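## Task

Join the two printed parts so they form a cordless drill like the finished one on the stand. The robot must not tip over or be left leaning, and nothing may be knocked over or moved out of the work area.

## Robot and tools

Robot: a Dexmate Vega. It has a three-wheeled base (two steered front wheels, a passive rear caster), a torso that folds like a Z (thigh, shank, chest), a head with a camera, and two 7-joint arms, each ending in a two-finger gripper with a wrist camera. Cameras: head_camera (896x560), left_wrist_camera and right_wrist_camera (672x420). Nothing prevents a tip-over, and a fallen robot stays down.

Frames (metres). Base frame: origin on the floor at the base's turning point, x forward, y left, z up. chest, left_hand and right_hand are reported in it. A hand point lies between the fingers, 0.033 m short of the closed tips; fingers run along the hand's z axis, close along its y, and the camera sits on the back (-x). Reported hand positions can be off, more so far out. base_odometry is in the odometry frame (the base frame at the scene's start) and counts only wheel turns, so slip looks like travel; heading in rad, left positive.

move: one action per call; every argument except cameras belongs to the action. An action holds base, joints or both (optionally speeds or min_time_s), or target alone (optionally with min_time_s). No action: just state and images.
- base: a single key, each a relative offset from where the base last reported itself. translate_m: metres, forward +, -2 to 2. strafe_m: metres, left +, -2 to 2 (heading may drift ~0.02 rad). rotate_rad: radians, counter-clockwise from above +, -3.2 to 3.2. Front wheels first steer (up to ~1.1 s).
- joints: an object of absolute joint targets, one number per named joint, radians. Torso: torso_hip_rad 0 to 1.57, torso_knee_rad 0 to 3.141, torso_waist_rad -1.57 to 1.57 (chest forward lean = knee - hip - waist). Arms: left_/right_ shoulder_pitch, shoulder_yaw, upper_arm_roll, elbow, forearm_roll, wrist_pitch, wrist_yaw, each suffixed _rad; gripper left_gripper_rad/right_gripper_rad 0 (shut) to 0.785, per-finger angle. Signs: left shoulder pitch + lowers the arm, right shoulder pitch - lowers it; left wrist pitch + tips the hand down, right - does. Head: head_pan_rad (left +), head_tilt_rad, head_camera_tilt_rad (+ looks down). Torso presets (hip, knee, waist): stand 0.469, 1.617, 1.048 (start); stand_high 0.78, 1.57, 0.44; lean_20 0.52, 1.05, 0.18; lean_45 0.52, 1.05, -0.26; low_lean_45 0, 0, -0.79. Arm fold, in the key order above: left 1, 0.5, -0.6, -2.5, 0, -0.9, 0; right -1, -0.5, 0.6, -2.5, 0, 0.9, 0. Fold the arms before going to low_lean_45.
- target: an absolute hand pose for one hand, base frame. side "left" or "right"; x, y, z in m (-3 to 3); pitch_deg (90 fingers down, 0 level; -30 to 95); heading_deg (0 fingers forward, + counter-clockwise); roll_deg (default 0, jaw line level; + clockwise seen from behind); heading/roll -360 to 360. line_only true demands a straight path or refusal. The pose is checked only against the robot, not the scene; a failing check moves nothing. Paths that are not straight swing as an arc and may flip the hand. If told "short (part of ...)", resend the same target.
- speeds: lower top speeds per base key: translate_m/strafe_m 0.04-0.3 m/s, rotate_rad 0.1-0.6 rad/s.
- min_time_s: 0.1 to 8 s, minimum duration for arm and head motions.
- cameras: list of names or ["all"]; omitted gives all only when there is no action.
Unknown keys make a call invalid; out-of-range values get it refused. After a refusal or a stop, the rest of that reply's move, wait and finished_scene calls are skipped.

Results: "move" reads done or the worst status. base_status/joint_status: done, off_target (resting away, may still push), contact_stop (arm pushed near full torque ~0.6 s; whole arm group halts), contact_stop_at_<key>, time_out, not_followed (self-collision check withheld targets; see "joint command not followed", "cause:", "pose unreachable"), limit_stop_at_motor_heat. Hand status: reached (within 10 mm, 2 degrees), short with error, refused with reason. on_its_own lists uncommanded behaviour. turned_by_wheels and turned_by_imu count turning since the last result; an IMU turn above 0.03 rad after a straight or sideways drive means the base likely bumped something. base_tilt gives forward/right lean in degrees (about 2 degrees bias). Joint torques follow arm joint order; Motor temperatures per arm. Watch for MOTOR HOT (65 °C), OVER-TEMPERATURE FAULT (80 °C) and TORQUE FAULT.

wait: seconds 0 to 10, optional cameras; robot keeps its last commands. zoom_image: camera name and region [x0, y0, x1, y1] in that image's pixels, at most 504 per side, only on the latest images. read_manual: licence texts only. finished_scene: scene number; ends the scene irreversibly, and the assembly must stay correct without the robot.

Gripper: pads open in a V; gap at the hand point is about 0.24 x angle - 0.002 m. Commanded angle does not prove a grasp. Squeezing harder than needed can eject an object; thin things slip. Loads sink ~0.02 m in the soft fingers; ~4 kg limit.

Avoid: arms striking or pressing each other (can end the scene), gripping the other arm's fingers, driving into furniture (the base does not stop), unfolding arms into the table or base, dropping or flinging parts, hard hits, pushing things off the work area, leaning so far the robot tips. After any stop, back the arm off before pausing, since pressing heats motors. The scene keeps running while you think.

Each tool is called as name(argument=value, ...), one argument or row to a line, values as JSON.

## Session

move(
)

zoom_image(
  camera="head_camera",
  region=[320, 270, 560, 440],
)

Scene clock: 0.00 s.
Joint torques (N m): no reading
Motor temperatures (°C): left_arm=[30 29 28 30 31 36 40] | right_arm=[29 28 29 33 35 36 35]
base_odometry: x=+0.000 y=+0.000 heading=+0.000
turned_by_wheels: +0.000
turned_by_imu: +0.000
base_tilt: forward=-0.4 right=+0.1
base_status: not commanded
joint_positions: torso_hip_rad=+0.469 torso_knee_rad=+1.617 torso_waist_rad=+1.048 left_shoulder_pitch_rad=+2.183 left_shoulder_yaw_rad=-0.014 left_upper_arm_roll_rad=-0.011 left_elbow_rad=-1.092 left_forearm_roll_rad=-0.005 left_wrist_pitch_rad=-0.510 left_wrist_yaw_rad=+0.015 left_gripper_rad=+0.005 right_shoulder_pitch_rad=-2.183 right_shoulder_yaw_rad=-0.011 right_upper_arm_roll_rad=-0.003 right_elbow_rad=-1.090 right_forearm_roll_rad=+0.011 right_wrist_pitch_rad=+0.494 right_wrist_yaw_rad=+0.009 right_gripper_rad=+0.005 head_pan_rad=+0.000 head_tilt_rad=+0.000 head_camera_tilt_rad=+0.000
joint_status: not commanded
chest: x=-0.0111 y=+0.0000 z=+1.4155 quat_wxyz=(+0.999, +0.000, +0.050, +0.000) (m; base frame)
left_hand: x=+0.1873 y=+0.2364 z=+0.6291 quat_wxyz=(+0.430, -0.014, +0.903, +0.009) pitch_deg=+39.0 heading_deg=+2.1 roll_deg=+0.3 back=up (m; base frame)
right_hand: x=+0.1824 y=-0.2313 z=+0.6234 quat_wxyz=(+0.422, -0.002, +0.907, +0.003) pitch_deg=+40.1 heading_deg=+0.5 roll_deg=+0.3 back=up (m; base frame)
pictures: head_camera, left_wrist_camera, right_wrist_camera

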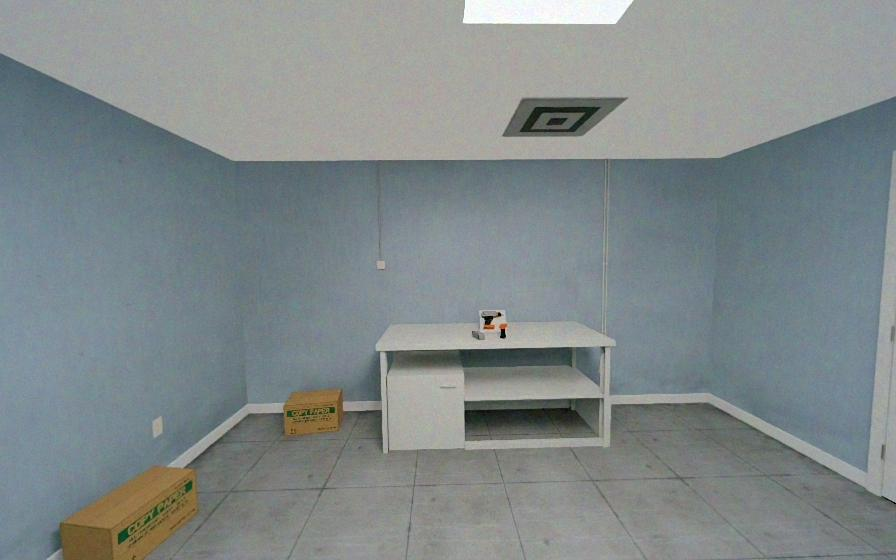

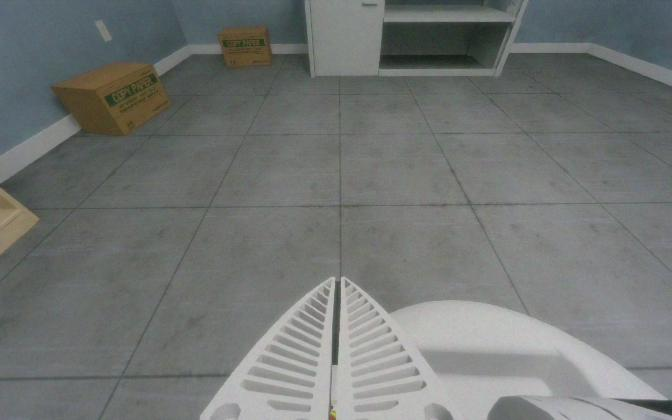

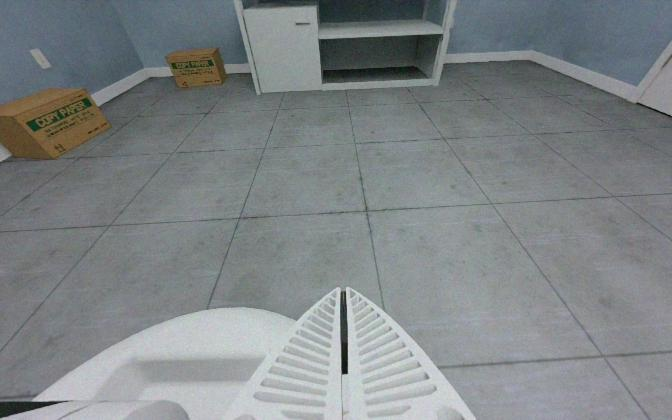

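Scaled by 2.100 from the camera's 896x560 image, which has a finer 960x600 frame.

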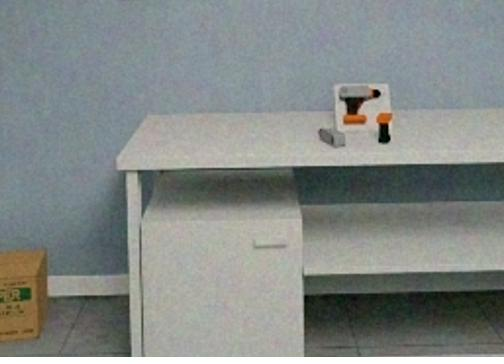

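move(
  base={"rotate_rad": 0.045},
)

move(
  base={"strafe_m": -0.45},
)

move(
  base={"translate_m": 1.2},
  joints={"head_camera_tilt_rad": 0.6},
  cameras=["head_camera"],
)

zoom_image(
  camera="head_camera",
  region=[360, 140, 540, 300],
)

Scene clock: 2.20 s.
Joint torques (N m): left_arm=[2.41 -1.72 -0.06 -1.27 0.51 -1.21 0.51] | right_arm=[-4.27 -0.37 1.11 -3.36 0 1.29 -0.5]
move: done
base_odometry: x=+0.000 y=+0.000 heading=+0.045
turned_by_wheels: +0.045
turned_by_imu: +0.042
base_tilt: forward=-0.2 right=+0.3
base_status: done
joint_positions: torso_hip_rad=+0.469 torso_knee_rad=+1.617 torso_waist_rad=+1.048 left_shoulder_pitch_rad=+2.183 left_shoulder_yaw_rad=-0.014 left_upper_arm_roll_rad=-0.011 left_elbow_rad=-1.092 left_forearm_roll_rad=-0.005 left_wrist_pitch_rad=-0.510 left_wrist_yaw_rad=+0.015 left_gripper_rad=+0.005 right_shoulder_pitch_rad=-2.183 right_shoulder_yaw_rad=-0.011 right_upper_arm_roll_rad=-0.003 right_elbow_rad=-1.090 right_forearm_roll_rad=+0.011 right_wrist_pitch_rad=+0.494 right_wrist_yaw_rad=+0.009 right_gripper_rad=+0.005 head_pan_rad=+0.000 head_tilt_rad=+0.000 head_camera_tilt_rad=+0.000
joint_status: not commanded
chest: x=-0.0111 y=+0.0000 z=+1.4155 quat_wxyz=(+0.999, +0.000, +0.050, +0.000) (m; base frame)
left_hand: x=+0.1873 y=+0.2364 z=+0.6291 quat_wxyz=(+0.430, -0.014, +0.903, +0.009) pitch_deg=+39.0 heading_deg=+2.1 roll_deg=+0.3 back=up (m; base frame)
right_hand: x=+0.1824 y=-0.2313 z=+0.6234 quat_wxyz=(+0.422, -0.002, +0.907, +0.003) pitch_deg=+40.1 heading_deg=+0.5 roll_deg=+0.3 back=up (m; base frame)
pictures: none

Scene clock: 6.10 s.
Joint torques (N m): left_arm=[4.35 -2.52 -0.15 -1.06 -0.01 -1.52 0.16] | right_arm=[-3.73 0.39 1.27 -2.77 0 2.33 -0.29]
move: done
base_odometry: x=+0.019 y=-0.449 heading=+0.040
turned_by_wheels: -0.004
turned_by_imu: -0.007
base_tilt: forward=-0.1 right=+0.4
base_status: done
joint_positions: torso_hip_rad=+0.469 torso_knee_rad=+1.617 torso_waist_rad=+1.048 left_shoulder_pitch_rad=+2.183 left_shoulder_yaw_rad=-0.014 left_upper_arm_roll_rad=-0.011 left_elbow_rad=-1.092 left_forearm_roll_rad=-0.005 left_wrist_pitch_rad=-0.510 left_wrist_yaw_rad=+0.015 left_gripper_rad=+0.005 right_shoulder_pitch_rad=-2.183 right_shoulder_yaw_rad=-0.011 right_upper_arm_roll_rad=-0.003 right_elbow_rad=-1.090 right_forearm_roll_rad=+0.011 right_wrist_pitch_rad=+0.494 right_wrist_yaw_rad=+0.009 right_gripper_rad=+0.005 head_pan_rad=+0.000 head_tilt_rad=+0.000 head_camera_tilt_rad=+0.000
joint_status: not commanded
chest: x=-0.0111 y=+0.0000 z=+1.4155 quat_wxyz=(+0.999, +0.000, +0.050, +0.000) (m; base frame)
left_hand: x=+0.1873 y=+0.2364 z=+0.6291 quat_wxyz=(+0.430, -0.014, +0.903, +0.009) pitch_deg=+39.0 heading_deg=+2.1 roll_deg=+0.3 back=up (m; base frame)
right_hand: x=+0.1824 y=-0.2313 z=+0.6234 quat_wxyz=(+0.422, -0.002, +0.907, +0.003) pitch_deg=+40.1 heading_deg=+0.5 roll_deg=+0.3 back=up (m; base frame)
pictures: none

Scene clock: 12.23 s.
Joint torques (N m): left_arm=[5.23 -1.41 -0.36 -2.07 0.54 -1.14 0.35] | right_arm=[-4.02 1.56 -0.72 -4.45 -0.04 1.43 -0.18]
move: done
base_odometry: x=+1.218 y=-0.401 heading=+0.041
turned_by_wheels: +0.001
turned_by_imu: -0.001
base_tilt: forward=-0.2 right=+0.2
base_status: done
joint_positions: torso_hip_rad=+0.469 torso_knee_rad=+1.617 torso_waist_rad=+1.048 left_shoulder_pitch_rad=+2.183 left_shoulder_yaw_rad=-0.014 left_upper_arm_roll_rad=-0.011 left_elbow_rad=-1.092 left_forearm_roll_rad=-0.005 left_wrist_pitch_rad=-0.510 left_wrist_yaw_rad=+0.015 left_gripper_rad=+0.005 right_shoulder_pitch_rad=-2.183 right_shoulder_yaw_rad=-0.011 right_upper_arm_roll_rad=-0.003 right_elbow_rad=-1.090 right_forearm_roll_rad=+0.011 right_wrist_pitch_rad=+0.494 right_wrist_yaw_rad=+0.009 right_gripper_rad=+0.005 head_pan_rad=+0.000 head_tilt_rad=+0.000 head_camera_tilt_rad=+0.600
joint_status: all done
chest: x=-0.0111 y=+0.0000 z=+1.4155 quat_wxyz=(+0.999, +0.000, +0.050, +0.000) (m; base frame)
left_hand: x=+0.1873 y=+0.2364 z=+0.6291 quat_wxyz=(+0.430, -0.014, +0.903, +0.009) pitch_deg=+39.0 heading_deg=+2.1 roll_deg=+0.3 back=up (m; base frame)
right_hand: x=+0.1824 y=-0.2313 z=+0.6234 quat_wxyz=(+0.422, -0.002, +0.907, +0.003) pitch_deg=+40.1 heading_deg=+0.5 roll_deg=+0.3 back=up (m; base frame)
pictures: head_camera

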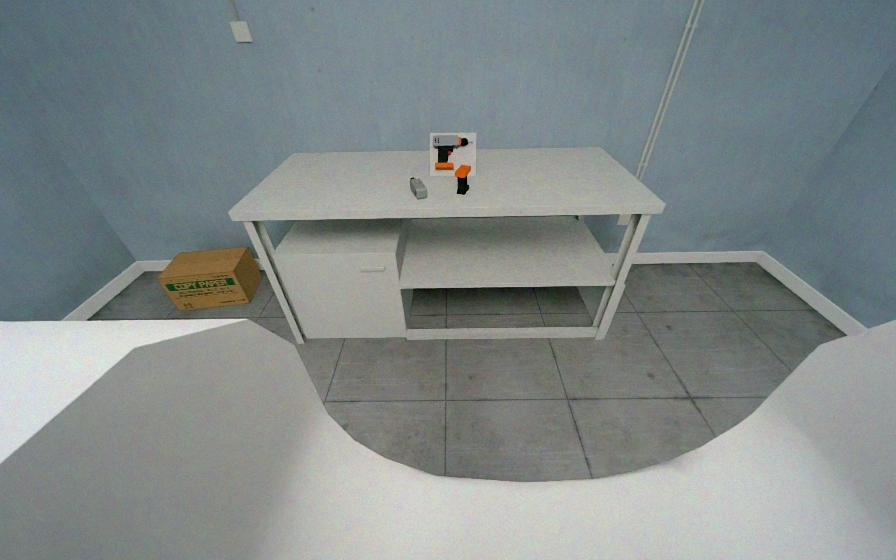

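Scaled by 2.800 from the camera's 896x560 image, which has a finer 960x600 frame.

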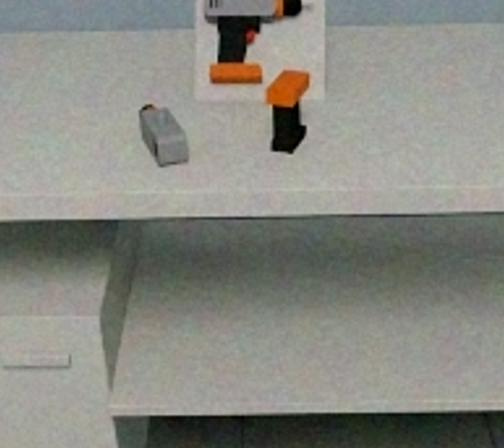

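move(
  joints={"torso_waist_rad":0.75},
)

move(
  target={"side":"right","x":0.6,"y":-0.29,"z":1.12,"pitch_deg":90,"heading_deg":0},
)

move(
  target={"side":"right","x":0.6,"y":-0.29,"z":1.12,"pitch_deg":90,"heading_deg":0},
  cameras=["head_camera","right_wrist_camera"],
)

Scene clock: 15.73 s.
Joint torques (N m): left_arm=[9.5 -0.14 0.21 0.18 -0.23 -1.71 0.3] | right_arm=[-10.61 -0.59 -0.1 -2.1 0.25 0.53 -0.19]
move: done
base_odometry: x=+1.218 y=-0.401 heading=+0.041
turned_by_wheels: +0.000
turned_by_imu: -0.001
base_tilt: forward=-0.4 right=+0.0
base_status: not commanded
joint_positions: torso_hip_rad=+0.469 torso_knee_rad=+1.617 torso_waist_rad=+0.750 left_shoulder_pitch_rad=+2.183 left_shoulder_yaw_rad=-0.014 left_upper_arm_roll_rad=-0.011 left_elbow_rad=-1.092 left_forearm_roll_rad=-0.005 left_wrist_pitch_rad=-0.510 left_wrist_yaw_rad=+0.015 left_gripper_rad=+0.005 right_shoulder_pitch_rad=-2.183 right_shoulder_yaw_rad=-0.011 right_upper_arm_roll_rad=-0.003 right_elbow_rad=-1.090 right_forearm_roll_rad=+0.011 right_wrist_pitch_rad=+0.494 right_wrist_yaw_rad=+0.009 right_gripper_rad=+0.005 head_pan_rad=+0.000 head_tilt_rad=+0.000 head_camera_tilt_rad=+0.600
joint_status: all done
chest: x=+0.1213 y=+0.0000 z=+1.3999 quat_wxyz=(+0.980, +0.000, +0.198, +0.000) (m; base frame)
left_hand: x=+0.0802 y=+0.2364 z=+0.5899 quat_wxyz=(+0.292, -0.013, +0.956, +0.011) pitch_deg=+56.1 heading_deg=+2.9 roll_deg=+1.4 back=up (m; base frame)
right_hand: x=+0.0738 y=-0.2313 z=+0.5859 quat_wxyz=(+0.283, -0.002, +0.959, +0.003) pitch_deg=+57.2 heading_deg=+0.8 roll_deg=+0.6 back=up (m; base frame)
pictures: none

Scene clock: 27.07 s.
Joint torques (N m): left_arm=[8.92 0.72 -0.04 0.39 -0.14 -1.18 -0.05] | right_arm=[26.48 0.92 -4.44 1.11 -0.57 -1.13 -0.76]
move: short
base_odometry: x=+1.218 y=-0.401 heading=+0.041
turned_by_wheels: +0.000
turned_by_imu: -0.003
base_tilt: forward=-0.2 right=+0.1
base_status: not commanded
joint_positions: torso_hip_rad=+0.469 torso_knee_rad=+1.617 torso_waist_rad=+0.750 left_shoulder_pitch_rad=+2.183 left_shoulder_yaw_rad=-0.014 left_upper_arm_roll_rad=-0.011 left_elbow_rad=-1.092 left_forearm_roll_rad=-0.005 left_wrist_pitch_rad=-0.510 left_wrist_yaw_rad=+0.015 left_gripper_rad=+0.005 right_shoulder_pitch_rad=+0.878 right_shoulder_yaw_rad=+0.381 right_upper_arm_roll_rad=+2.385 right_elbow_rad=-1.534 right_forearm_roll_rad=+2.705 right_wrist_pitch_rad=-0.735 right_wrist_yaw_rad=+0.684 right_gripper_rad=+0.005 head_pan_rad=+0.000 head_tilt_rad=+0.000 head_camera_tilt_rad=+0.600
joint_status: not commanded
chest: x=+0.1213 y=+0.0000 z=+1.3999 quat_wxyz=(+0.980, +0.000, +0.198, +0.000) (m; base frame)
left_hand: x=+0.0802 y=+0.2364 z=+0.5899 quat_wxyz=(+0.292, -0.013, +0.956, +0.011) pitch_deg=+56.1 heading_deg=+2.9 roll_deg=+1.4 back=up (m; base frame)
right_hand: x=+0.5339 y=-0.5048 z=+1.0798 quat_wxyz=(+0.128, +0.058, -0.969, +0.205) pitch_deg=+62.0 heading_deg=-118.7 roll_deg=+54.5 back=down (m; base frame)
right_hand_status: short (part of a checked arc of 10.9 s [a long move; over the whole arc the hand travels 1.86 m to end 0.75 m from its start, up to 0.54 m off the straight line; right_shoulder_pitch_rad turns most, 3.38 rad; on the way or at its end the hand turns up to 180 deg from its attitude at the start], the rest not played, planned for 9.9 s): 228 mm and 28.8 deg off.
pictures: none

Scene clock: 29.87 s.
Joint torques (N m): left_arm=[8.92 0.68 -0.47 0.26 0.48 -1.87 0.18] | right_arm=[24.53 1.22 -1.24 3.18 -0.49 -0.07 -0.25]
move: done
base_odometry: x=+1.218 y=-0.401 heading=+0.041
turned_by_wheels: +0.000
turned_by_imu: -0.001
base_tilt: forward=-0.2 right=+0.3
base_status: not commanded
joint_positions: torso_hip_rad=+0.469 torso_knee_rad=+1.617 torso_waist_rad=+0.750 left_shoulder_pitch_rad=+2.183 left_shoulder_yaw_rad=-0.014 left_upper_arm_roll_rad=-0.011 left_elbow_rad=-1.092 left_forearm_roll_rad=-0.005 left_wrist_pitch_rad=-0.510 left_wrist_yaw_rad=+0.015 left_gripper_rad=+0.005 right_shoulder_pitch_rad=+1.197 right_shoulder_yaw_rad=+0.423 right_upper_arm_roll_rad=+2.634 right_elbow_rad=-1.581 right_forearm_roll_rad=+2.986 right_wrist_pitch_rad=-0.864 right_wrist_yaw_rad=+0.756 right_gripper_rad=+0.005 head_pan_rad=+0.000 head_tilt_rad=+0.000 head_camera_tilt_rad=+0.600
joint_status: not commanded
chest: x=+0.1213 y=+0.0000 z=+1.3999 quat_wxyz=(+0.980, +0.000, +0.198, +0.000) (m; base frame)
left_hand: x=+0.0802 y=+0.2364 z=+0.5899 quat_wxyz=(+0.292, -0.013, +0.956, +0.011) pitch_deg=+56.1 heading_deg=+2.9 roll_deg=+1.4 back=up (m; base frame)
right_hand: x=+0.5992 y=-0.2931 z=+1.1190 quat_wxyz=(+0.002, +0.000, -1.000, +0.003) pitch_deg=+89.7 heading_deg=+0.0 roll_deg=+0.0 (m; base frame)
right_hand_status: reached (straight line, planned for 1.5 s): 3 mm and 0.3 deg off.
pictures: head_camera, right_wrist_camera

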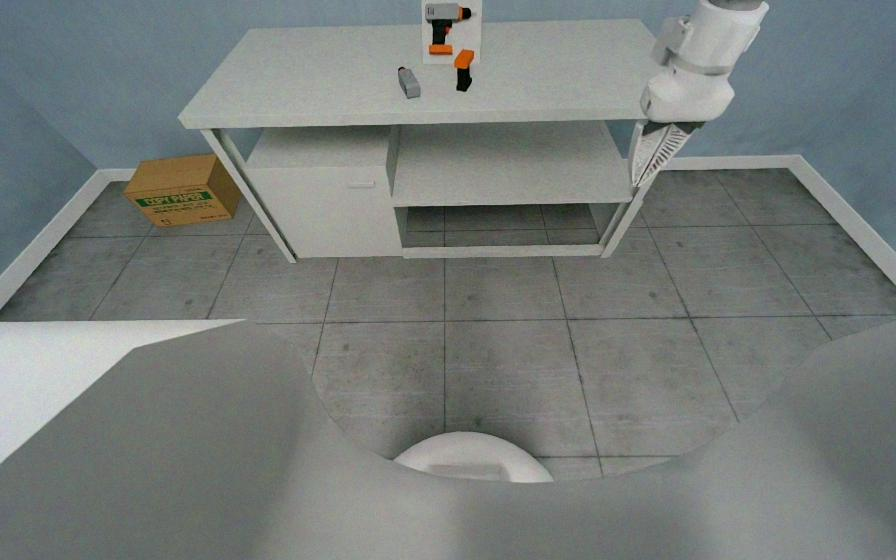

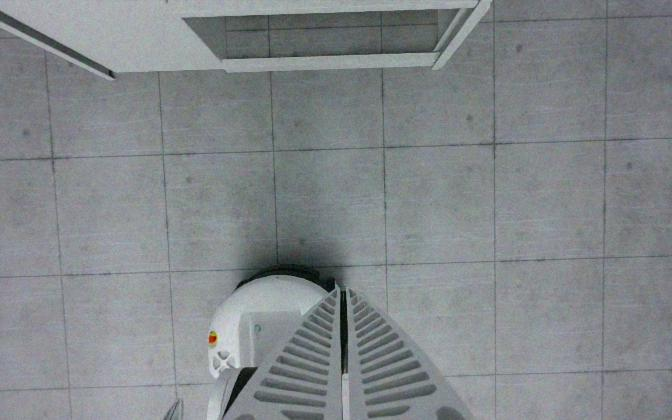

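move(
  target={"side":"left","x":0.42,"y":0.3,"z":1.1,"pitch_deg":60,"heading_deg":0},
)

move(
  target={"side":"left","x":0.42,"y":0.3,"z":1.1,"pitch_deg":60,"heading_deg":0},
)

move(
  base={"translate_m": 0.5},
  joints={"head_camera_tilt_rad":0.6},
  cameras=["all"],
)

zoom_image(
  camera="right_wrist_camera",
  region=[0, 0, 300, 220],
)

zoom_image(
  camera="head_camera",
  region=[380, 100, 520, 260],
)

Scene clock: 37.60 s.
Joint torques (N m): left_arm=[1.33 6.12 -7.44 0.33 -0.1 -0.21 0.21] | right_arm=[26.18 0.35 -2.81 2.43 -0.37 -0.27 -0.21]
move: done
base_odometry: x=+1.218 y=-0.401 heading=+0.041
turned_by_wheels: +0.000
turned_by_imu: -0.002
base_tilt: forward=-0.3 right=+0.1
base_status: not commanded
joint_positions: torso_hip_rad=+0.469 torso_knee_rad=+1.617 torso_waist_rad=+0.750 left_shoulder_pitch_rad=+2.198 left_shoulder_yaw_rad=+1.074 left_upper_arm_roll_rad=-1.180 left_elbow_rad=-2.709 left_forearm_roll_rad=+0.513 left_wrist_pitch_rad=-0.882 left_wrist_yaw_rad=-1.344 left_gripper_rad=+0.005 right_shoulder_pitch_rad=+1.201 right_shoulder_yaw_rad=+0.423 right_upper_arm_roll_rad=+2.637 right_elbow_rad=-1.582 right_forearm_roll_rad=+2.990 right_wrist_pitch_rad=-0.865 right_wrist_yaw_rad=+0.756 right_gripper_rad=+0.005 head_pan_rad=+0.000 head_tilt_rad=+0.000 head_camera_tilt_rad=+0.600
joint_status: not commanded
chest: x=+0.1213 y=+0.0000 z=+1.3999 quat_wxyz=(+0.980, +0.000, +0.198, +0.000) (m; base frame)
left_hand: x=+0.4196 y=+0.2996 z=+1.0986 quat_wxyz=(+0.004, +0.966, +0.003, +0.257) pitch_deg=+60.3 heading_deg=-0.7 roll_deg=-1.1 back=down (m; base frame)
left_hand_status: reached (checked arc [a long move; over the whole arc the hand travels 0.70 m to end 0.62 m from its start, up to 0.13 m off the straight line; left_elbow_rad turns most, 1.62 rad; on the way or at its end the hand turns up to 180 deg from its attitude at the start], planned for 5.4 s): 1 mm and 0.6 deg off.
right_hand: x=+0.6000 y=-0.2902 z=+1.1198 quat_wxyz=(+0.000, +0.000, -1.000, +0.000) pitch_deg=+90.0 heading_deg=+0.0 roll_deg=+0.0 (m; base frame)
pictures: none

Scene clock: 38.27 s.
Joint torques (N m): left_arm=[4.16 5.99 -7.21 1.02 -0.03 0.72 -0.4] | right_arm=[26.19 -1.37 -2.76 2.9 -0.26 -0.22 0.16]
move: done
base_odometry: x=+1.218 y=-0.401 heading=+0.041
turned_by_wheels: +0.000
turned_by_imu: +0.000
base_tilt: forward=-0.3 right=+0.1
base_status: not commanded
joint_positions: torso_hip_rad=+0.469 torso_knee_rad=+1.617 torso_waist_rad=+0.750 left_shoulder_pitch_rad=+2.199 left_shoulder_yaw_rad=+1.076 left_upper_arm_roll_rad=-1.183 left_elbow_rad=-2.713 left_forearm_roll_rad=+0.514 left_wrist_pitch_rad=-0.882 left_wrist_yaw_rad=-1.347 left_gripper_rad=+0.005 right_shoulder_pitch_rad=+1.201 right_shoulder_yaw_rad=+0.423 right_upper_arm_roll_rad=+2.637 right_elbow_rad=-1.582 right_forearm_roll_rad=+2.990 right_wrist_pitch_rad=-0.865 right_wrist_yaw_rad=+0.756 right_gripper_rad=+0.005 head_pan_rad=+0.000 head_tilt_rad=+0.000 head_camera_tilt_rad=+0.600
joint_status: not commanded
chest: x=+0.1213 y=+0.0000 z=+1.3999 quat_wxyz=(+0.980, +0.000, +0.198, +0.000) (m; base frame)
left_hand: x=+0.4199 y=+0.2998 z=+1.0996 quat_wxyz=(+0.001, +0.966, +0.001, +0.258) pitch_deg=+60.1 heading_deg=-0.2 roll_deg=-0.3 back=down (m; base frame)
left_hand_status: reached (straight line, planned for 0.2 s): 0 mm and 0.2 deg off.
right_hand: x=+0.6000 y=-0.2902 z=+1.1198 quat_wxyz=(+0.000, +0.000, -1.000, +0.000) pitch_deg=+90.0 heading_deg=+0.0 roll_deg=+0.0 (m; base frame)
pictures: none

Scene clock: 41.53 s.
Joint torques (N m): left_arm=[4.78 7.85 -7.61 -0.31 0.26 0.7 -0.38] | right_arm=[24.39 -0.31 -2.53 2.61 -0.16 0.24 -0.19]
move: done
base_odometry: x=+1.717 y=-0.381 heading=+0.042
turned_by_wheels: +0.001
turned_by_imu: +0.000
base_tilt: forward=-0.2 right=+0.1
base_status: done
joint_positions: torso_hip_rad=+0.469 torso_knee_rad=+1.617 torso_waist_rad=+0.750 left_shoulder_pitch_rad=+2.199 left_shoulder_yaw_rad=+1.077 left_upper_arm_roll_rad=-1.183 left_elbow_rad=-2.714 left_forearm_roll_rad=+0.515 left_wrist_pitch_rad=-0.883 left_wrist_yaw_rad=-1.348 left_gripper_rad=+0.005 right_shoulder_pitch_rad=+1.201 right_shoulder_yaw_rad=+0.423 right_upper_arm_roll_rad=+2.637 right_elbow_rad=-1.582 right_forearm_roll_rad=+2.990 right_wrist_pitch_rad=-0.865 right_wrist_yaw_rad=+0.756 right_gripper_rad=+0.005 head_pan_rad=+0.000 head_tilt_rad=+0.000 head_camera_tilt_rad=+0.600
joint_status: all done
chest: x=+0.1215 y=+0.0000 z=+1.3999 quat_wxyz=(+0.980, +0.000, +0.198, +0.000) (m; base frame)
left_hand: x=+0.4201 y=+0.2999 z=+1.0999 quat_wxyz=(+0.000, +0.966, +0.000, +0.259) pitch_deg=+60.0 heading_deg=-0.1 roll_deg=-0.1 back=down (m; base frame)
right_hand: x=+0.6000 y=-0.2902 z=+1.1197 quat_wxyz=(+0.000, +0.000, -1.000, +0.000) pitch_deg=+90.0 heading_deg=+0.0 roll_deg=+0.0 (m; base frame)
pictures: head_camera, left_wrist_camera, right_wrist_camera

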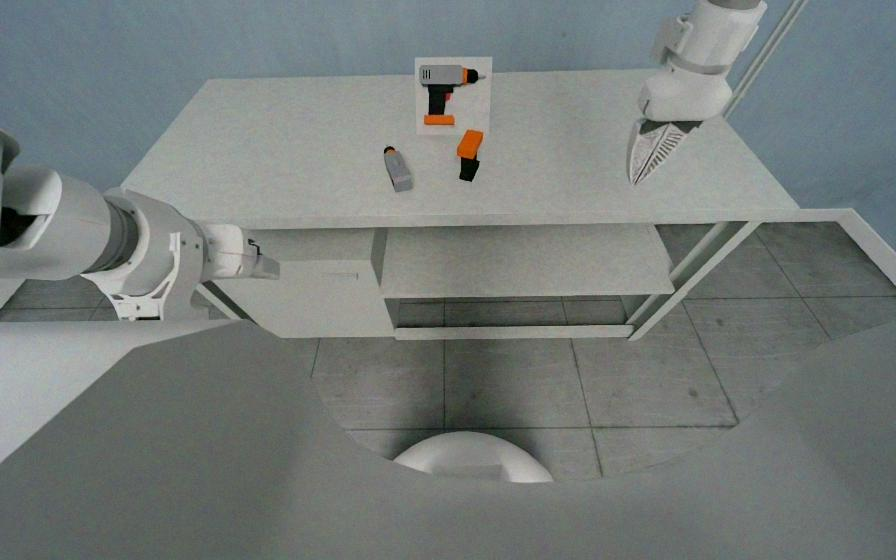

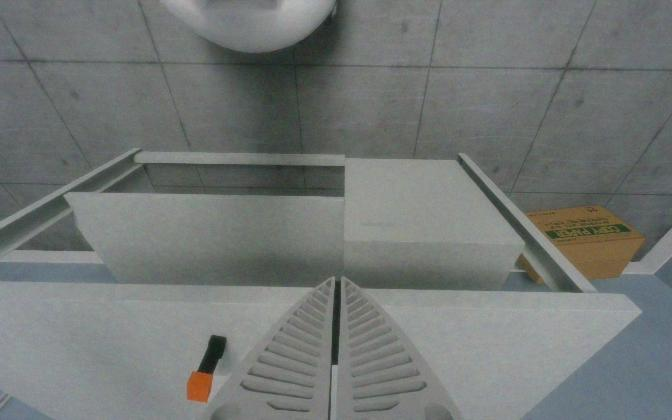

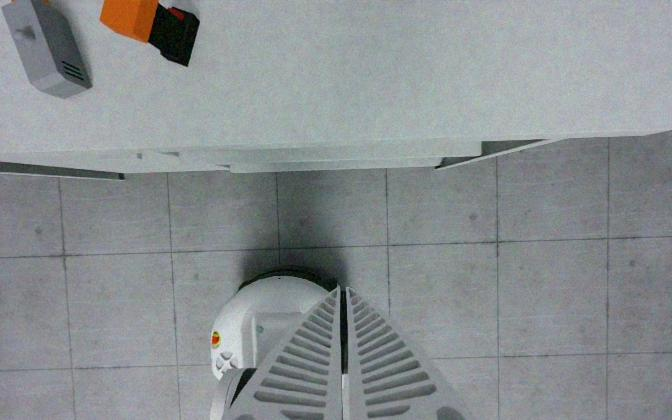

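Scaled by 1.680 from the camera's 672x420 image, which has a finer 960x600 frame.

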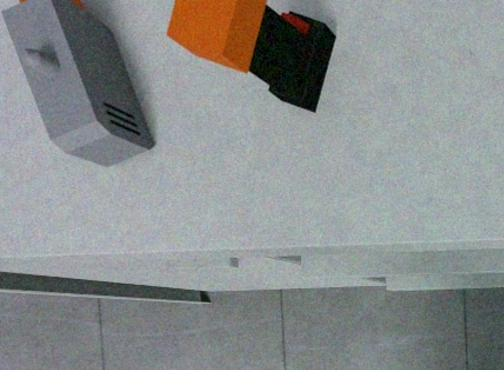

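Scaled by 3.150 from the camera's 896x560 image, which has a finer 960x600 frame.

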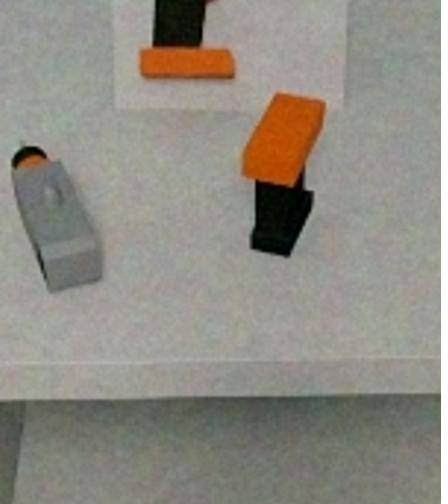

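move(
  base={"translate_m": 0.15},
)

move(
  base={"strafe_m": 0.23},
  cameras=["head_camera","right_wrist_camera"],
)

zoom_image(
  camera="right_wrist_camera",
  region=[180, 80, 400, 300],
)

zoom_image(
  camera="head_camera",
  region=[430, 60, 650, 260],
)

Scene clock: 44.50 s.
Joint torques (N m): left_arm=[3.28 5.28 -8.11 0.39 0.16 0.84 -0.25] | right_arm=[24.28 1.24 -1.43 2.67 -0.03 -0.01 -0.14]
move: done
base_odometry: x=+1.867 y=-0.375 heading=+0.042
turned_by_wheels: +0.001
turned_by_imu: +0.000
base_tilt: forward=-0.3 right=+0.1
base_status: done
joint_positions: torso_hip_rad=+0.469 torso_knee_rad=+1.617 torso_waist_rad=+0.750 left_shoulder_pitch_rad=+2.199 left_shoulder_yaw_rad=+1.077 left_upper_arm_roll_rad=-1.183 left_elbow_rad=-2.714 left_forearm_roll_rad=+0.515 left_wrist_pitch_rad=-0.883 left_wrist_yaw_rad=-1.348 left_gripper_rad=+0.005 right_shoulder_pitch_rad=+1.201 right_shoulder_yaw_rad=+0.423 right_upper_arm_roll_rad=+2.637 right_elbow_rad=-1.582 right_forearm_roll_rad=+2.990 right_wrist_pitch_rad=-0.865 right_wrist_yaw_rad=+0.756 right_gripper_rad=+0.005 head_pan_rad=+0.000 head_tilt_rad=+0.000 head_camera_tilt_rad=+0.600
joint_status: not commanded
chest: x=+0.1215 y=+0.0000 z=+1.3999 quat_wxyz=(+0.980, +0.000, +0.198, +0.000) (m; base frame)
left_hand: x=+0.4201 y=+0.2999 z=+1.0999 quat_wxyz=(+0.000, +0.966, +0.000, +0.259) pitch_deg=+60.0 heading_deg=-0.1 roll_deg=-0.1 back=down (m; base frame)
right_hand: x=+0.6000 y=-0.2902 z=+1.1197 quat_wxyz=(+0.000, +0.000, -1.000, +0.000) pitch_deg=+90.0 heading_deg=+0.0 roll_deg=+0.0 (m; base frame)
pictures: none

Scene clock: 47.73 s.
Joint torques (N m): left_arm=[3.08 7.42 -6.78 0.4 -0.62 -0.03 -0.05] | right_arm=[25.05 0.18 -2.72 3.52 -0.66 -1.57 0.08]
move: done
base_odometry: x=+1.858 y=-0.145 heading=+0.043
turned_by_wheels: +0.001
turned_by_imu: +0.000
base_tilt: forward=-0.3 right=+0.2
base_status: done
joint_positions: torso_hip_rad=+0.469 torso_knee_rad=+1.617 torso_waist_rad=+0.750 left_shoulder_pitch_rad=+2.199 left_shoulder_yaw_rad=+1.077 left_upper_arm_roll_rad=-1.183 left_elbow_rad=-2.714 left_forearm_roll_rad=+0.515 left_wrist_pitch_rad=-0.883 left_wrist_yaw_rad=-1.348 left_gripper_rad=+0.005 right_shoulder_pitch_rad=+1.201 right_shoulder_yaw_rad=+0.423 right_upper_arm_roll_rad=+2.637 right_elbow_rad=-1.582 right_forearm_roll_rad=+2.990 right_wrist_pitch_rad=-0.865 right_wrist_yaw_rad=+0.756 right_gripper_rad=+0.005 head_pan_rad=+0.000 head_tilt_rad=+0.000 head_camera_tilt_rad=+0.600
joint_status: not commanded
chest: x=+0.1214 y=+0.0000 z=+1.3999 quat_wxyz=(+0.980, +0.000, +0.198, +0.000) (m; base frame)
left_hand: x=+0.4201 y=+0.2999 z=+1.0999 quat_wxyz=(+0.000, +0.966, +0.000, +0.259) pitch_deg=+60.0 heading_deg=-0.1 roll_deg=-0.1 back=down (m; base frame)
right_hand: x=+0.6000 y=-0.2902 z=+1.1197 quat_wxyz=(+0.000, +0.000, -1.000, +0.000) pitch_deg=+90.0 heading_deg=+0.0 roll_deg=+0.0 (m; base frame)
pictures: head_camera, right_wrist_camera

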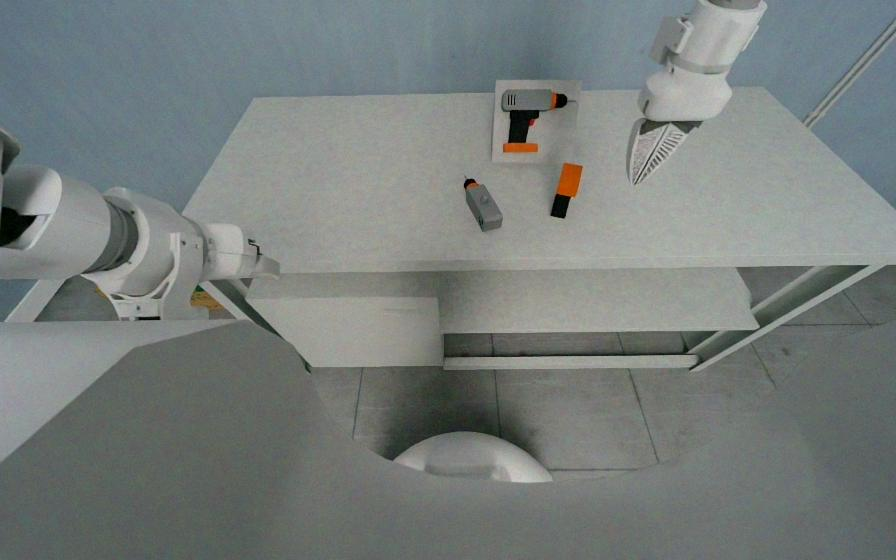

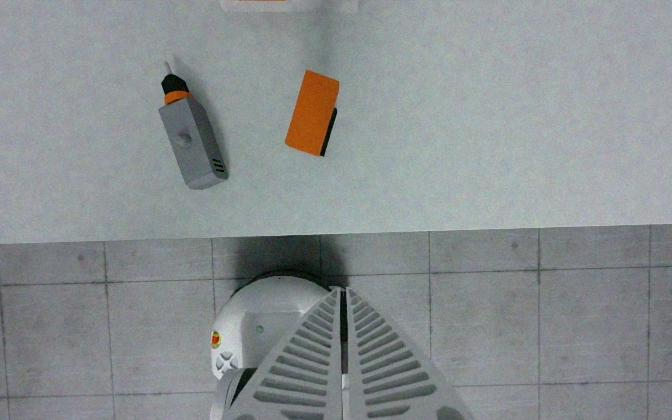

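Scaled by 2.291 from the camera's 672x420 image, which has a finer 960x600 frame.

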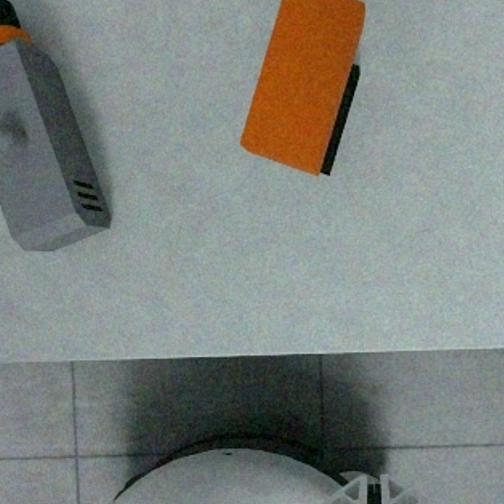

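Scaled by 2.291 from the camera's 896x560 image, which has a finer 960x600 frame.

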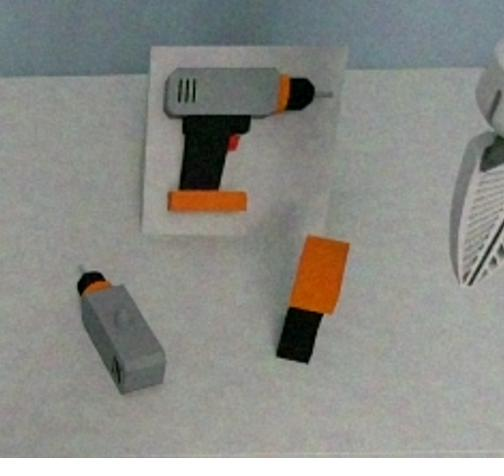

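move(
  base={"translate_m": 0.08},
)

move(
  base={"rotate_rad": -0.27},
  speeds={"rotate_rad":0.3},
)

move(
  base={"strafe_m": 0.22},
  speeds={"strafe_m":0.15},
  cameras=["head_camera","right_wrist_camera"],
)

zoom_image(
  camera="right_wrist_camera",
  region=[200, 60, 440, 280],
)

zoom_image(
  camera="head_camera",
  region=[430, 90, 650, 290],
)

Scene clock: 51.57 s.
Joint torques (N m): left_arm=[4.14 5.45 -7.34 0.77 -0.16 -0.26 -0.17] | right_arm=[25.01 0.04 -2.98 3.75 -0.8 0.24 0.31]
move: done
base_odometry: x=+1.938 y=-0.141 heading=+0.043
turned_by_wheels: +0.000
turned_by_imu: +0.000
base_tilt: forward=-0.2 right=+0.0
base_status: done
joint_positions: torso_hip_rad=+0.469 torso_knee_rad=+1.617 torso_waist_rad=+0.750 left_shoulder_pitch_rad=+2.199 left_shoulder_yaw_rad=+1.077 left_upper_arm_roll_rad=-1.183 left_elbow_rad=-2.714 left_forearm_roll_rad=+0.515 left_wrist_pitch_rad=-0.883 left_wrist_yaw_rad=-1.348 left_gripper_rad=+0.005 right_shoulder_pitch_rad=+1.201 right_shoulder_yaw_rad=+0.423 right_upper_arm_roll_rad=+2.637 right_elbow_rad=-1.582 right_forearm_roll_rad=+2.990 right_wrist_pitch_rad=-0.865 right_wrist_yaw_rad=+0.756 right_gripper_rad=+0.005 head_pan_rad=+0.000 head_tilt_rad=+0.000 head_camera_tilt_rad=+0.600
joint_status: not commanded
chest: x=+0.1214 y=+0.0000 z=+1.3999 quat_wxyz=(+0.980, +0.000, +0.198, +0.000) (m; base frame)
left_hand: x=+0.4201 y=+0.2999 z=+1.0999 quat_wxyz=(+0.000, +0.966, +0.000, +0.259) pitch_deg=+60.0 heading_deg=-0.1 roll_deg=-0.1 back=down (m; base frame)
right_hand: x=+0.6000 y=-0.2902 z=+1.1197 quat_wxyz=(+0.000, +0.000, -1.000, +0.000) pitch_deg=+90.0 heading_deg=+0.0 roll_deg=+0.0 (m; base frame)
pictures: none

Scene clock: 53.57 s.
Joint torques (N m): left_arm=[4.4 6.52 -6.77 0.74 -0.53 0.63 0.13] | right_arm=[26.99 1.04 -3.27 1.61 -0.2 0.08 0.07]
move: done
base_odometry: x=+1.938 y=-0.141 heading=-0.228
turned_by_wheels: -0.270
turned_by_imu: -0.265
base_tilt: forward=-0.3 right=+0.1
base_status: done
joint_positions: torso_hip_rad=+0.469 torso_knee_rad=+1.617 torso_waist_rad=+0.750 left_shoulder_pitch_rad=+2.199 left_shoulder_yaw_rad=+1.077 left_upper_arm_roll_rad=-1.183 left_elbow_rad=-2.714 left_forearm_roll_rad=+0.515 left_wrist_pitch_rad=-0.883 left_wrist_yaw_rad=-1.348 left_gripper_rad=+0.005 right_shoulder_pitch_rad=+1.201 right_shoulder_yaw_rad=+0.423 right_upper_arm_roll_rad=+2.637 right_elbow_rad=-1.582 right_forearm_roll_rad=+2.990 right_wrist_pitch_rad=-0.865 right_wrist_yaw_rad=+0.756 right_gripper_rad=+0.005 head_pan_rad=+0.000 head_tilt_rad=+0.000 head_camera_tilt_rad=+0.600
joint_status: not commanded
chest: x=+0.1214 y=+0.0000 z=+1.3999 quat_wxyz=(+0.980, +0.000, +0.198, +0.000) (m; base frame)
left_hand: x=+0.4201 y=+0.2999 z=+1.0999 quat_wxyz=(+0.000, +0.966, +0.000, +0.259) pitch_deg=+60.0 heading_deg=-0.1 roll_deg=-0.1 back=down (m; base frame)
right_hand: x=+0.6000 y=-0.2902 z=+1.1197 quat_wxyz=(+0.000, +0.000, -1.000, +0.000) pitch_deg=+90.0 heading_deg=+0.0 roll_deg=+0.0 (m; base frame)
pictures: none

Scene clock: 56.97 s.
Joint torques (N m): left_arm=[4.21 5.83 -7.26 0.26 -0.06 0.6 -0.34] | right_arm=[25.21 -0.97 -2.87 2.83 -0.11 0.11 0.06]
move: done
base_odometry: x=+1.988 y=+0.073 heading=-0.225
turned_by_wheels: +0.002
turned_by_imu: +0.001
base_tilt: forward=-0.2 right=-0.1
base_status: done
joint_positions: torso_hip_rad=+0.469 torso_knee_rad=+1.617 torso_waist_rad=+0.750 left_shoulder_pitch_rad=+2.199 left_shoulder_yaw_rad=+1.077 left_upper_arm_roll_rad=-1.183 left_elbow_rad=-2.714 left_forearm_roll_rad=+0.515 left_wrist_pitch_rad=-0.883 left_wrist_yaw_rad=-1.348 left_gripper_rad=+0.005 right_shoulder_pitch_rad=+1.201 right_shoulder_yaw_rad=+0.423 right_upper_arm_roll_rad=+2.637 right_elbow_rad=-1.582 right_forearm_roll_rad=+2.990 right_wrist_pitch_rad=-0.865 right_wrist_yaw_rad=+0.756 right_gripper_rad=+0.005 head_pan_rad=+0.000 head_tilt_rad=+0.000 head_camera_tilt_rad=+0.600
joint_status: not commanded
chest: x=+0.1214 y=+0.0000 z=+1.3999 quat_wxyz=(+0.980, +0.000, +0.198, +0.000) (m; base frame)
left_hand: x=+0.4201 y=+0.2999 z=+1.0999 quat_wxyz=(+0.000, +0.966, +0.000, +0.259) pitch_deg=+60.0 heading_deg=-0.1 roll_deg=-0.1 back=down (m; base frame)
right_hand: x=+0.6000 y=-0.2902 z=+1.1197 quat_wxyz=(+0.000, +0.000, -1.000, +0.000) pitch_deg=+90.0 heading_deg=+0.0 roll_deg=+0.0 (m; base frame)
pictures: head_camera, right_wrist_camera

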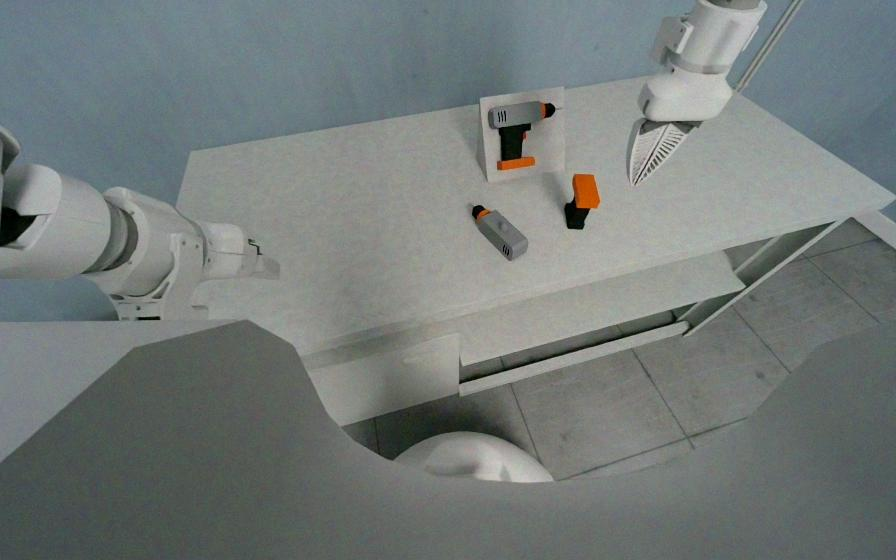

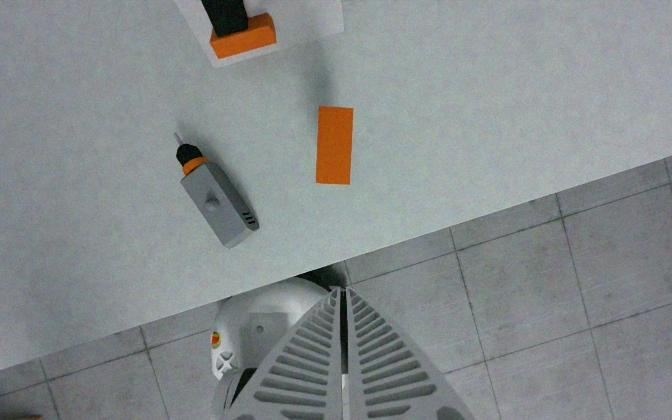

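Scaled by 2.100 from the camera's 672x420 image, which has a finer 960x600 frame.

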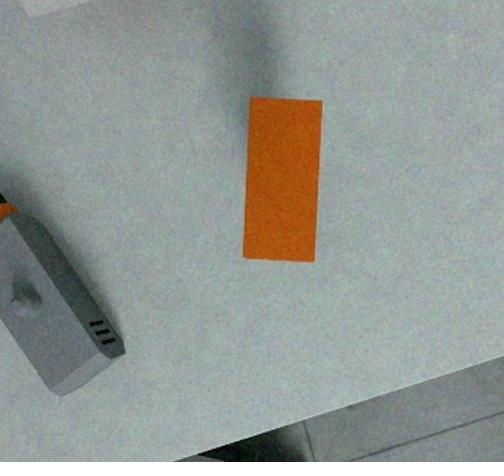

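Scaled by 2.291 from the camera's 896x560 image, which has a finer 960x600 frame.

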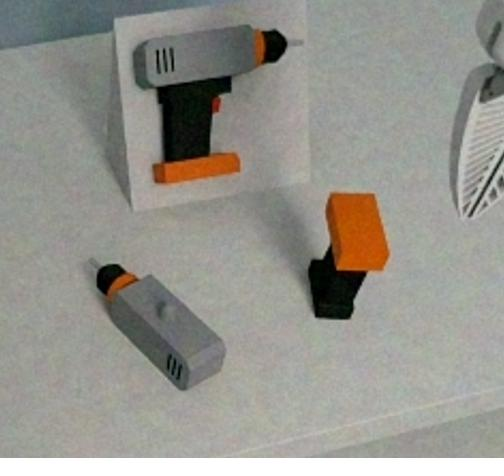

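move(
  joints={"right_gripper_rad": 0.36},
)

move(
  target={"side":"right","x":0.705,"y":-0.279,"z":1.06,"pitch_deg":90,"heading_deg":-2,"line_only":true},
  cameras=["head_camera","right_wrist_camera"],
)

zoom_image(
  camera="head_camera",
  region=[540, 110, 660, 250],
)

move(
  target={"side":"left","x":0.42,"y":0.15,"z":1.02,"pitch_deg":10,"heading_deg":-55,"line_only":true},
  cameras=["left_wrist_camera"],
)

Scene clock: 58.90 s.
Joint torques (N m): left_arm=[3.56 6.53 -7.13 1.54 -0.02 1.06 0.1] | right_arm=[24.23 0.83 -3.1 2.94 -0.42 0.29 0.16]
move: done
base_odometry: x=+1.988 y=+0.073 heading=-0.225
turned_by_wheels: +0.000
turned_by_imu: -0.001
base_tilt: forward=-0.4 right=+0.2
base_status: not commanded
joint_positions: torso_hip_rad=+0.469 torso_knee_rad=+1.617 torso_waist_rad=+0.750 left_shoulder_pitch_rad=+2.199 left_shoulder_yaw_rad=+1.077 left_upper_arm_roll_rad=-1.183 left_elbow_rad=-2.714 left_forearm_roll_rad=+0.515 left_wrist_pitch_rad=-0.883 left_wrist_yaw_rad=-1.348 left_gripper_rad=+0.005 right_shoulder_pitch_rad=+1.201 right_shoulder_yaw_rad=+0.423 right_upper_arm_roll_rad=+2.637 right_elbow_rad=-1.582 right_forearm_roll_rad=+2.990 right_wrist_pitch_rad=-0.865 right_wrist_yaw_rad=+0.756 right_gripper_rad=+0.360 head_pan_rad=+0.000 head_tilt_rad=+0.000 head_camera_tilt_rad=+0.600
joint_status: all done
chest: x=+0.1214 y=+0.0000 z=+1.3999 quat_wxyz=(+0.980, +0.000, +0.198, +0.000) (m; base frame)
left_hand: x=+0.4201 y=+0.2999 z=+1.0999 quat_wxyz=(+0.000, +0.966, +0.000, +0.259) pitch_deg=+60.0 heading_deg=-0.1 roll_deg=-0.1 back=down (m; base frame)
right_hand: x=+0.6000 y=-0.2902 z=+1.1197 quat_wxyz=(+0.000, +0.000, -1.000, +0.000) pitch_deg=+90.0 heading_deg=+0.0 roll_deg=+0.0 (m; base frame)
pictures: none

Scene clock: 63.47 s.
Joint torques (N m): left_arm=[2.73 4.73 -7.13 0.47 -0.07 0.98 0.07] | right_arm=[18.43 -1.07 2.45 5.67 0.23 -1.22 -0.28]
move: done
base_odometry: x=+1.988 y=+0.073 heading=-0.225
turned_by_wheels: +0.000
turned_by_imu: -0.001
base_tilt: forward=-0.2 right=+0.2
base_status: not commanded
joint_positions: torso_hip_rad=+0.469 torso_knee_rad=+1.617 torso_waist_rad=+0.750 left_shoulder_pitch_rad=+2.199 left_shoulder_yaw_rad=+1.077 left_upper_arm_roll_rad=-1.183 left_elbow_rad=-2.714 left_forearm_roll_rad=+0.515 left_wrist_pitch_rad=-0.883 left_wrist_yaw_rad=-1.348 left_gripper_rad=+0.005 right_shoulder_pitch_rad=+0.799 right_shoulder_yaw_rad=+0.024 right_upper_arm_roll_rad=+2.927 right_elbow_rad=-0.685 right_forearm_roll_rad=+3.041 right_wrist_pitch_rad=-1.289 right_wrist_yaw_rad=+0.303 right_gripper_rad=+0.360 head_pan_rad=+0.000 head_tilt_rad=+0.000 head_camera_tilt_rad=+0.600
joint_status: not commanded
chest: x=+0.1214 y=+0.0000 z=+1.3999 quat_wxyz=(+0.980, +0.000, +0.198, +0.000) (m; base frame)
left_hand: x=+0.4201 y=+0.2999 z=+1.0999 quat_wxyz=(+0.000, +0.966, +0.000, +0.259) pitch_deg=+60.0 heading_deg=-0.1 roll_deg=-0.1 back=down (m; base frame)
right_hand: x=+0.7047 y=-0.2791 z=+1.0602 quat_wxyz=(+0.000, -0.017, -1.000, +0.000) pitch_deg=+90.0 heading_deg=-2.0 roll_deg=+0.0 (m; base frame)
right_hand_status: reached (straight line, planned for 3.2 s): 0 mm and 0.0 deg off.
pictures: head_camera, right_wrist_camera

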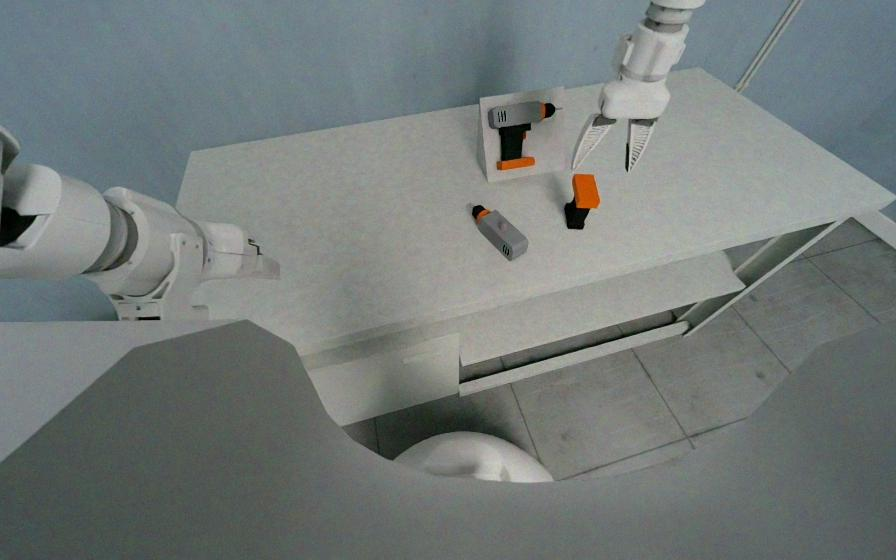

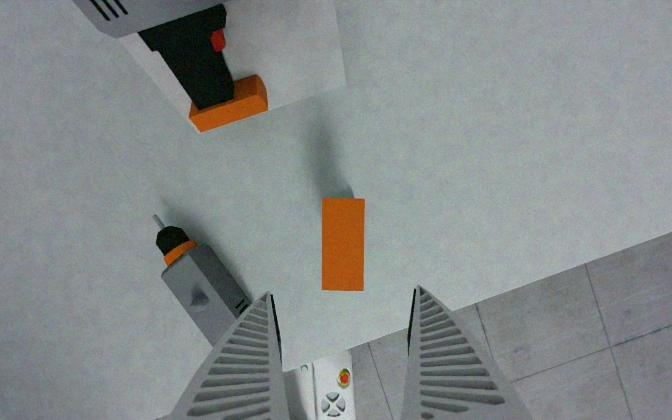

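Scaled by 3.600 from the camera's 896x560 image, which has a finer 960x600 frame.

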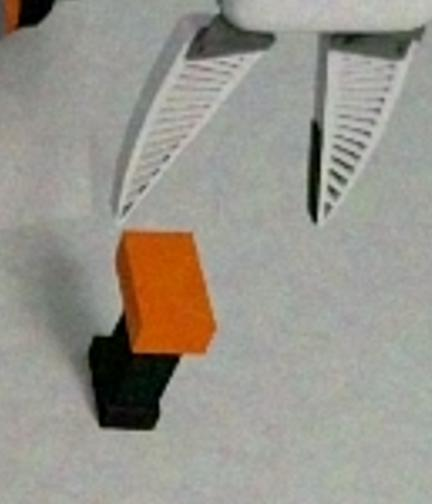

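Scene clock: 63.77 s.
Joint torques (N m): left_arm=[2.32 8.46 -6.72 1.72 -0.23 0.14 -0.07] | right_arm=[18.6 0.71 2.58 6.64 0.32 -0.42 -0.48]
move: refused
base_odometry: x=+1.988 y=+0.073 heading=-0.225
turned_by_wheels: +0.000
turned_by_imu: +0.000
base_tilt: forward=-0.2 right=+0.0
base_status: not commanded
joint_positions: torso_hip_rad=+0.469 torso_knee_rad=+1.617 torso_waist_rad=+0.750 left_shoulder_pitch_rad=+2.199 left_shoulder_yaw_rad=+1.077 left_upper_arm_roll_rad=-1.183 left_elbow_rad=-2.714 left_forearm_roll_rad=+0.515 left_wrist_pitch_rad=-0.883 left_wrist_yaw_rad=-1.348 left_gripper_rad=+0.005 right_shoulder_pitch_rad=+0.798 right_shoulder_yaw_rad=+0.023 right_upper_arm_roll_rad=+2.928 right_elbow_rad=-0.683 right_forearm_roll_rad=+3.041 right_wrist_pitch_rad=-1.290 right_wrist_yaw_rad=+0.302 right_gripper_rad=+0.360 head_pan_rad=+0.000 head_tilt_rad=+0.000 head_camera_tilt_rad=+0.600
joint_status: not commanded
chest: x=+0.1214 y=+0.0000 z=+1.3999 quat_wxyz=(+0.980, +0.000, +0.198, +0.000) (m; base frame)
left_hand: x=+0.4201 y=+0.2999 z=+1.0999 quat_wxyz=(+0.000, +0.966, +0.000, +0.259) pitch_deg=+60.0 heading_deg=-0.1 roll_deg=-0.1 back=down (m; base frame)
left_hand_status: refused: you asked line_only, and the move would not run on a straight line (the straight line was blocked) but on a checked arc of 3.3 s: over the whole arc the hand travels 0.21 m to end 0.17 m from its start, up to 0.04 m off the straight line; left_forearm_roll_rad turns most, 0.94 rad; on the way or at its end the hand turns up to 149 deg from its attitude at the start. Nothing moved.
right_hand: x=+0.7048 y=-0.2792 z=+1.0601 quat_wxyz=(+0.000, -0.017, -1.000, +0.000) pitch_deg=+90.0 heading_deg=-2.0 roll_deg=+0.0 (m; base frame)
pictures: left_wrist_camera

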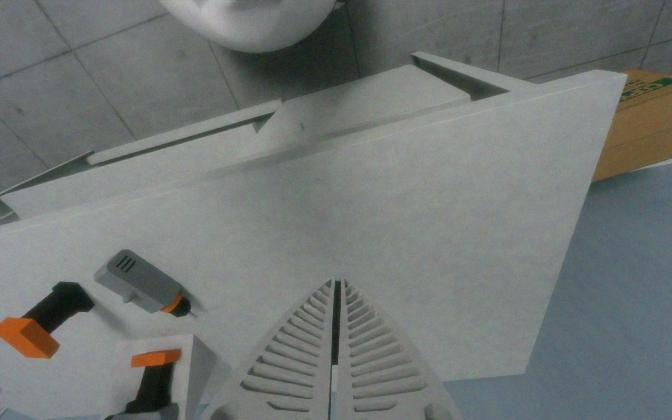

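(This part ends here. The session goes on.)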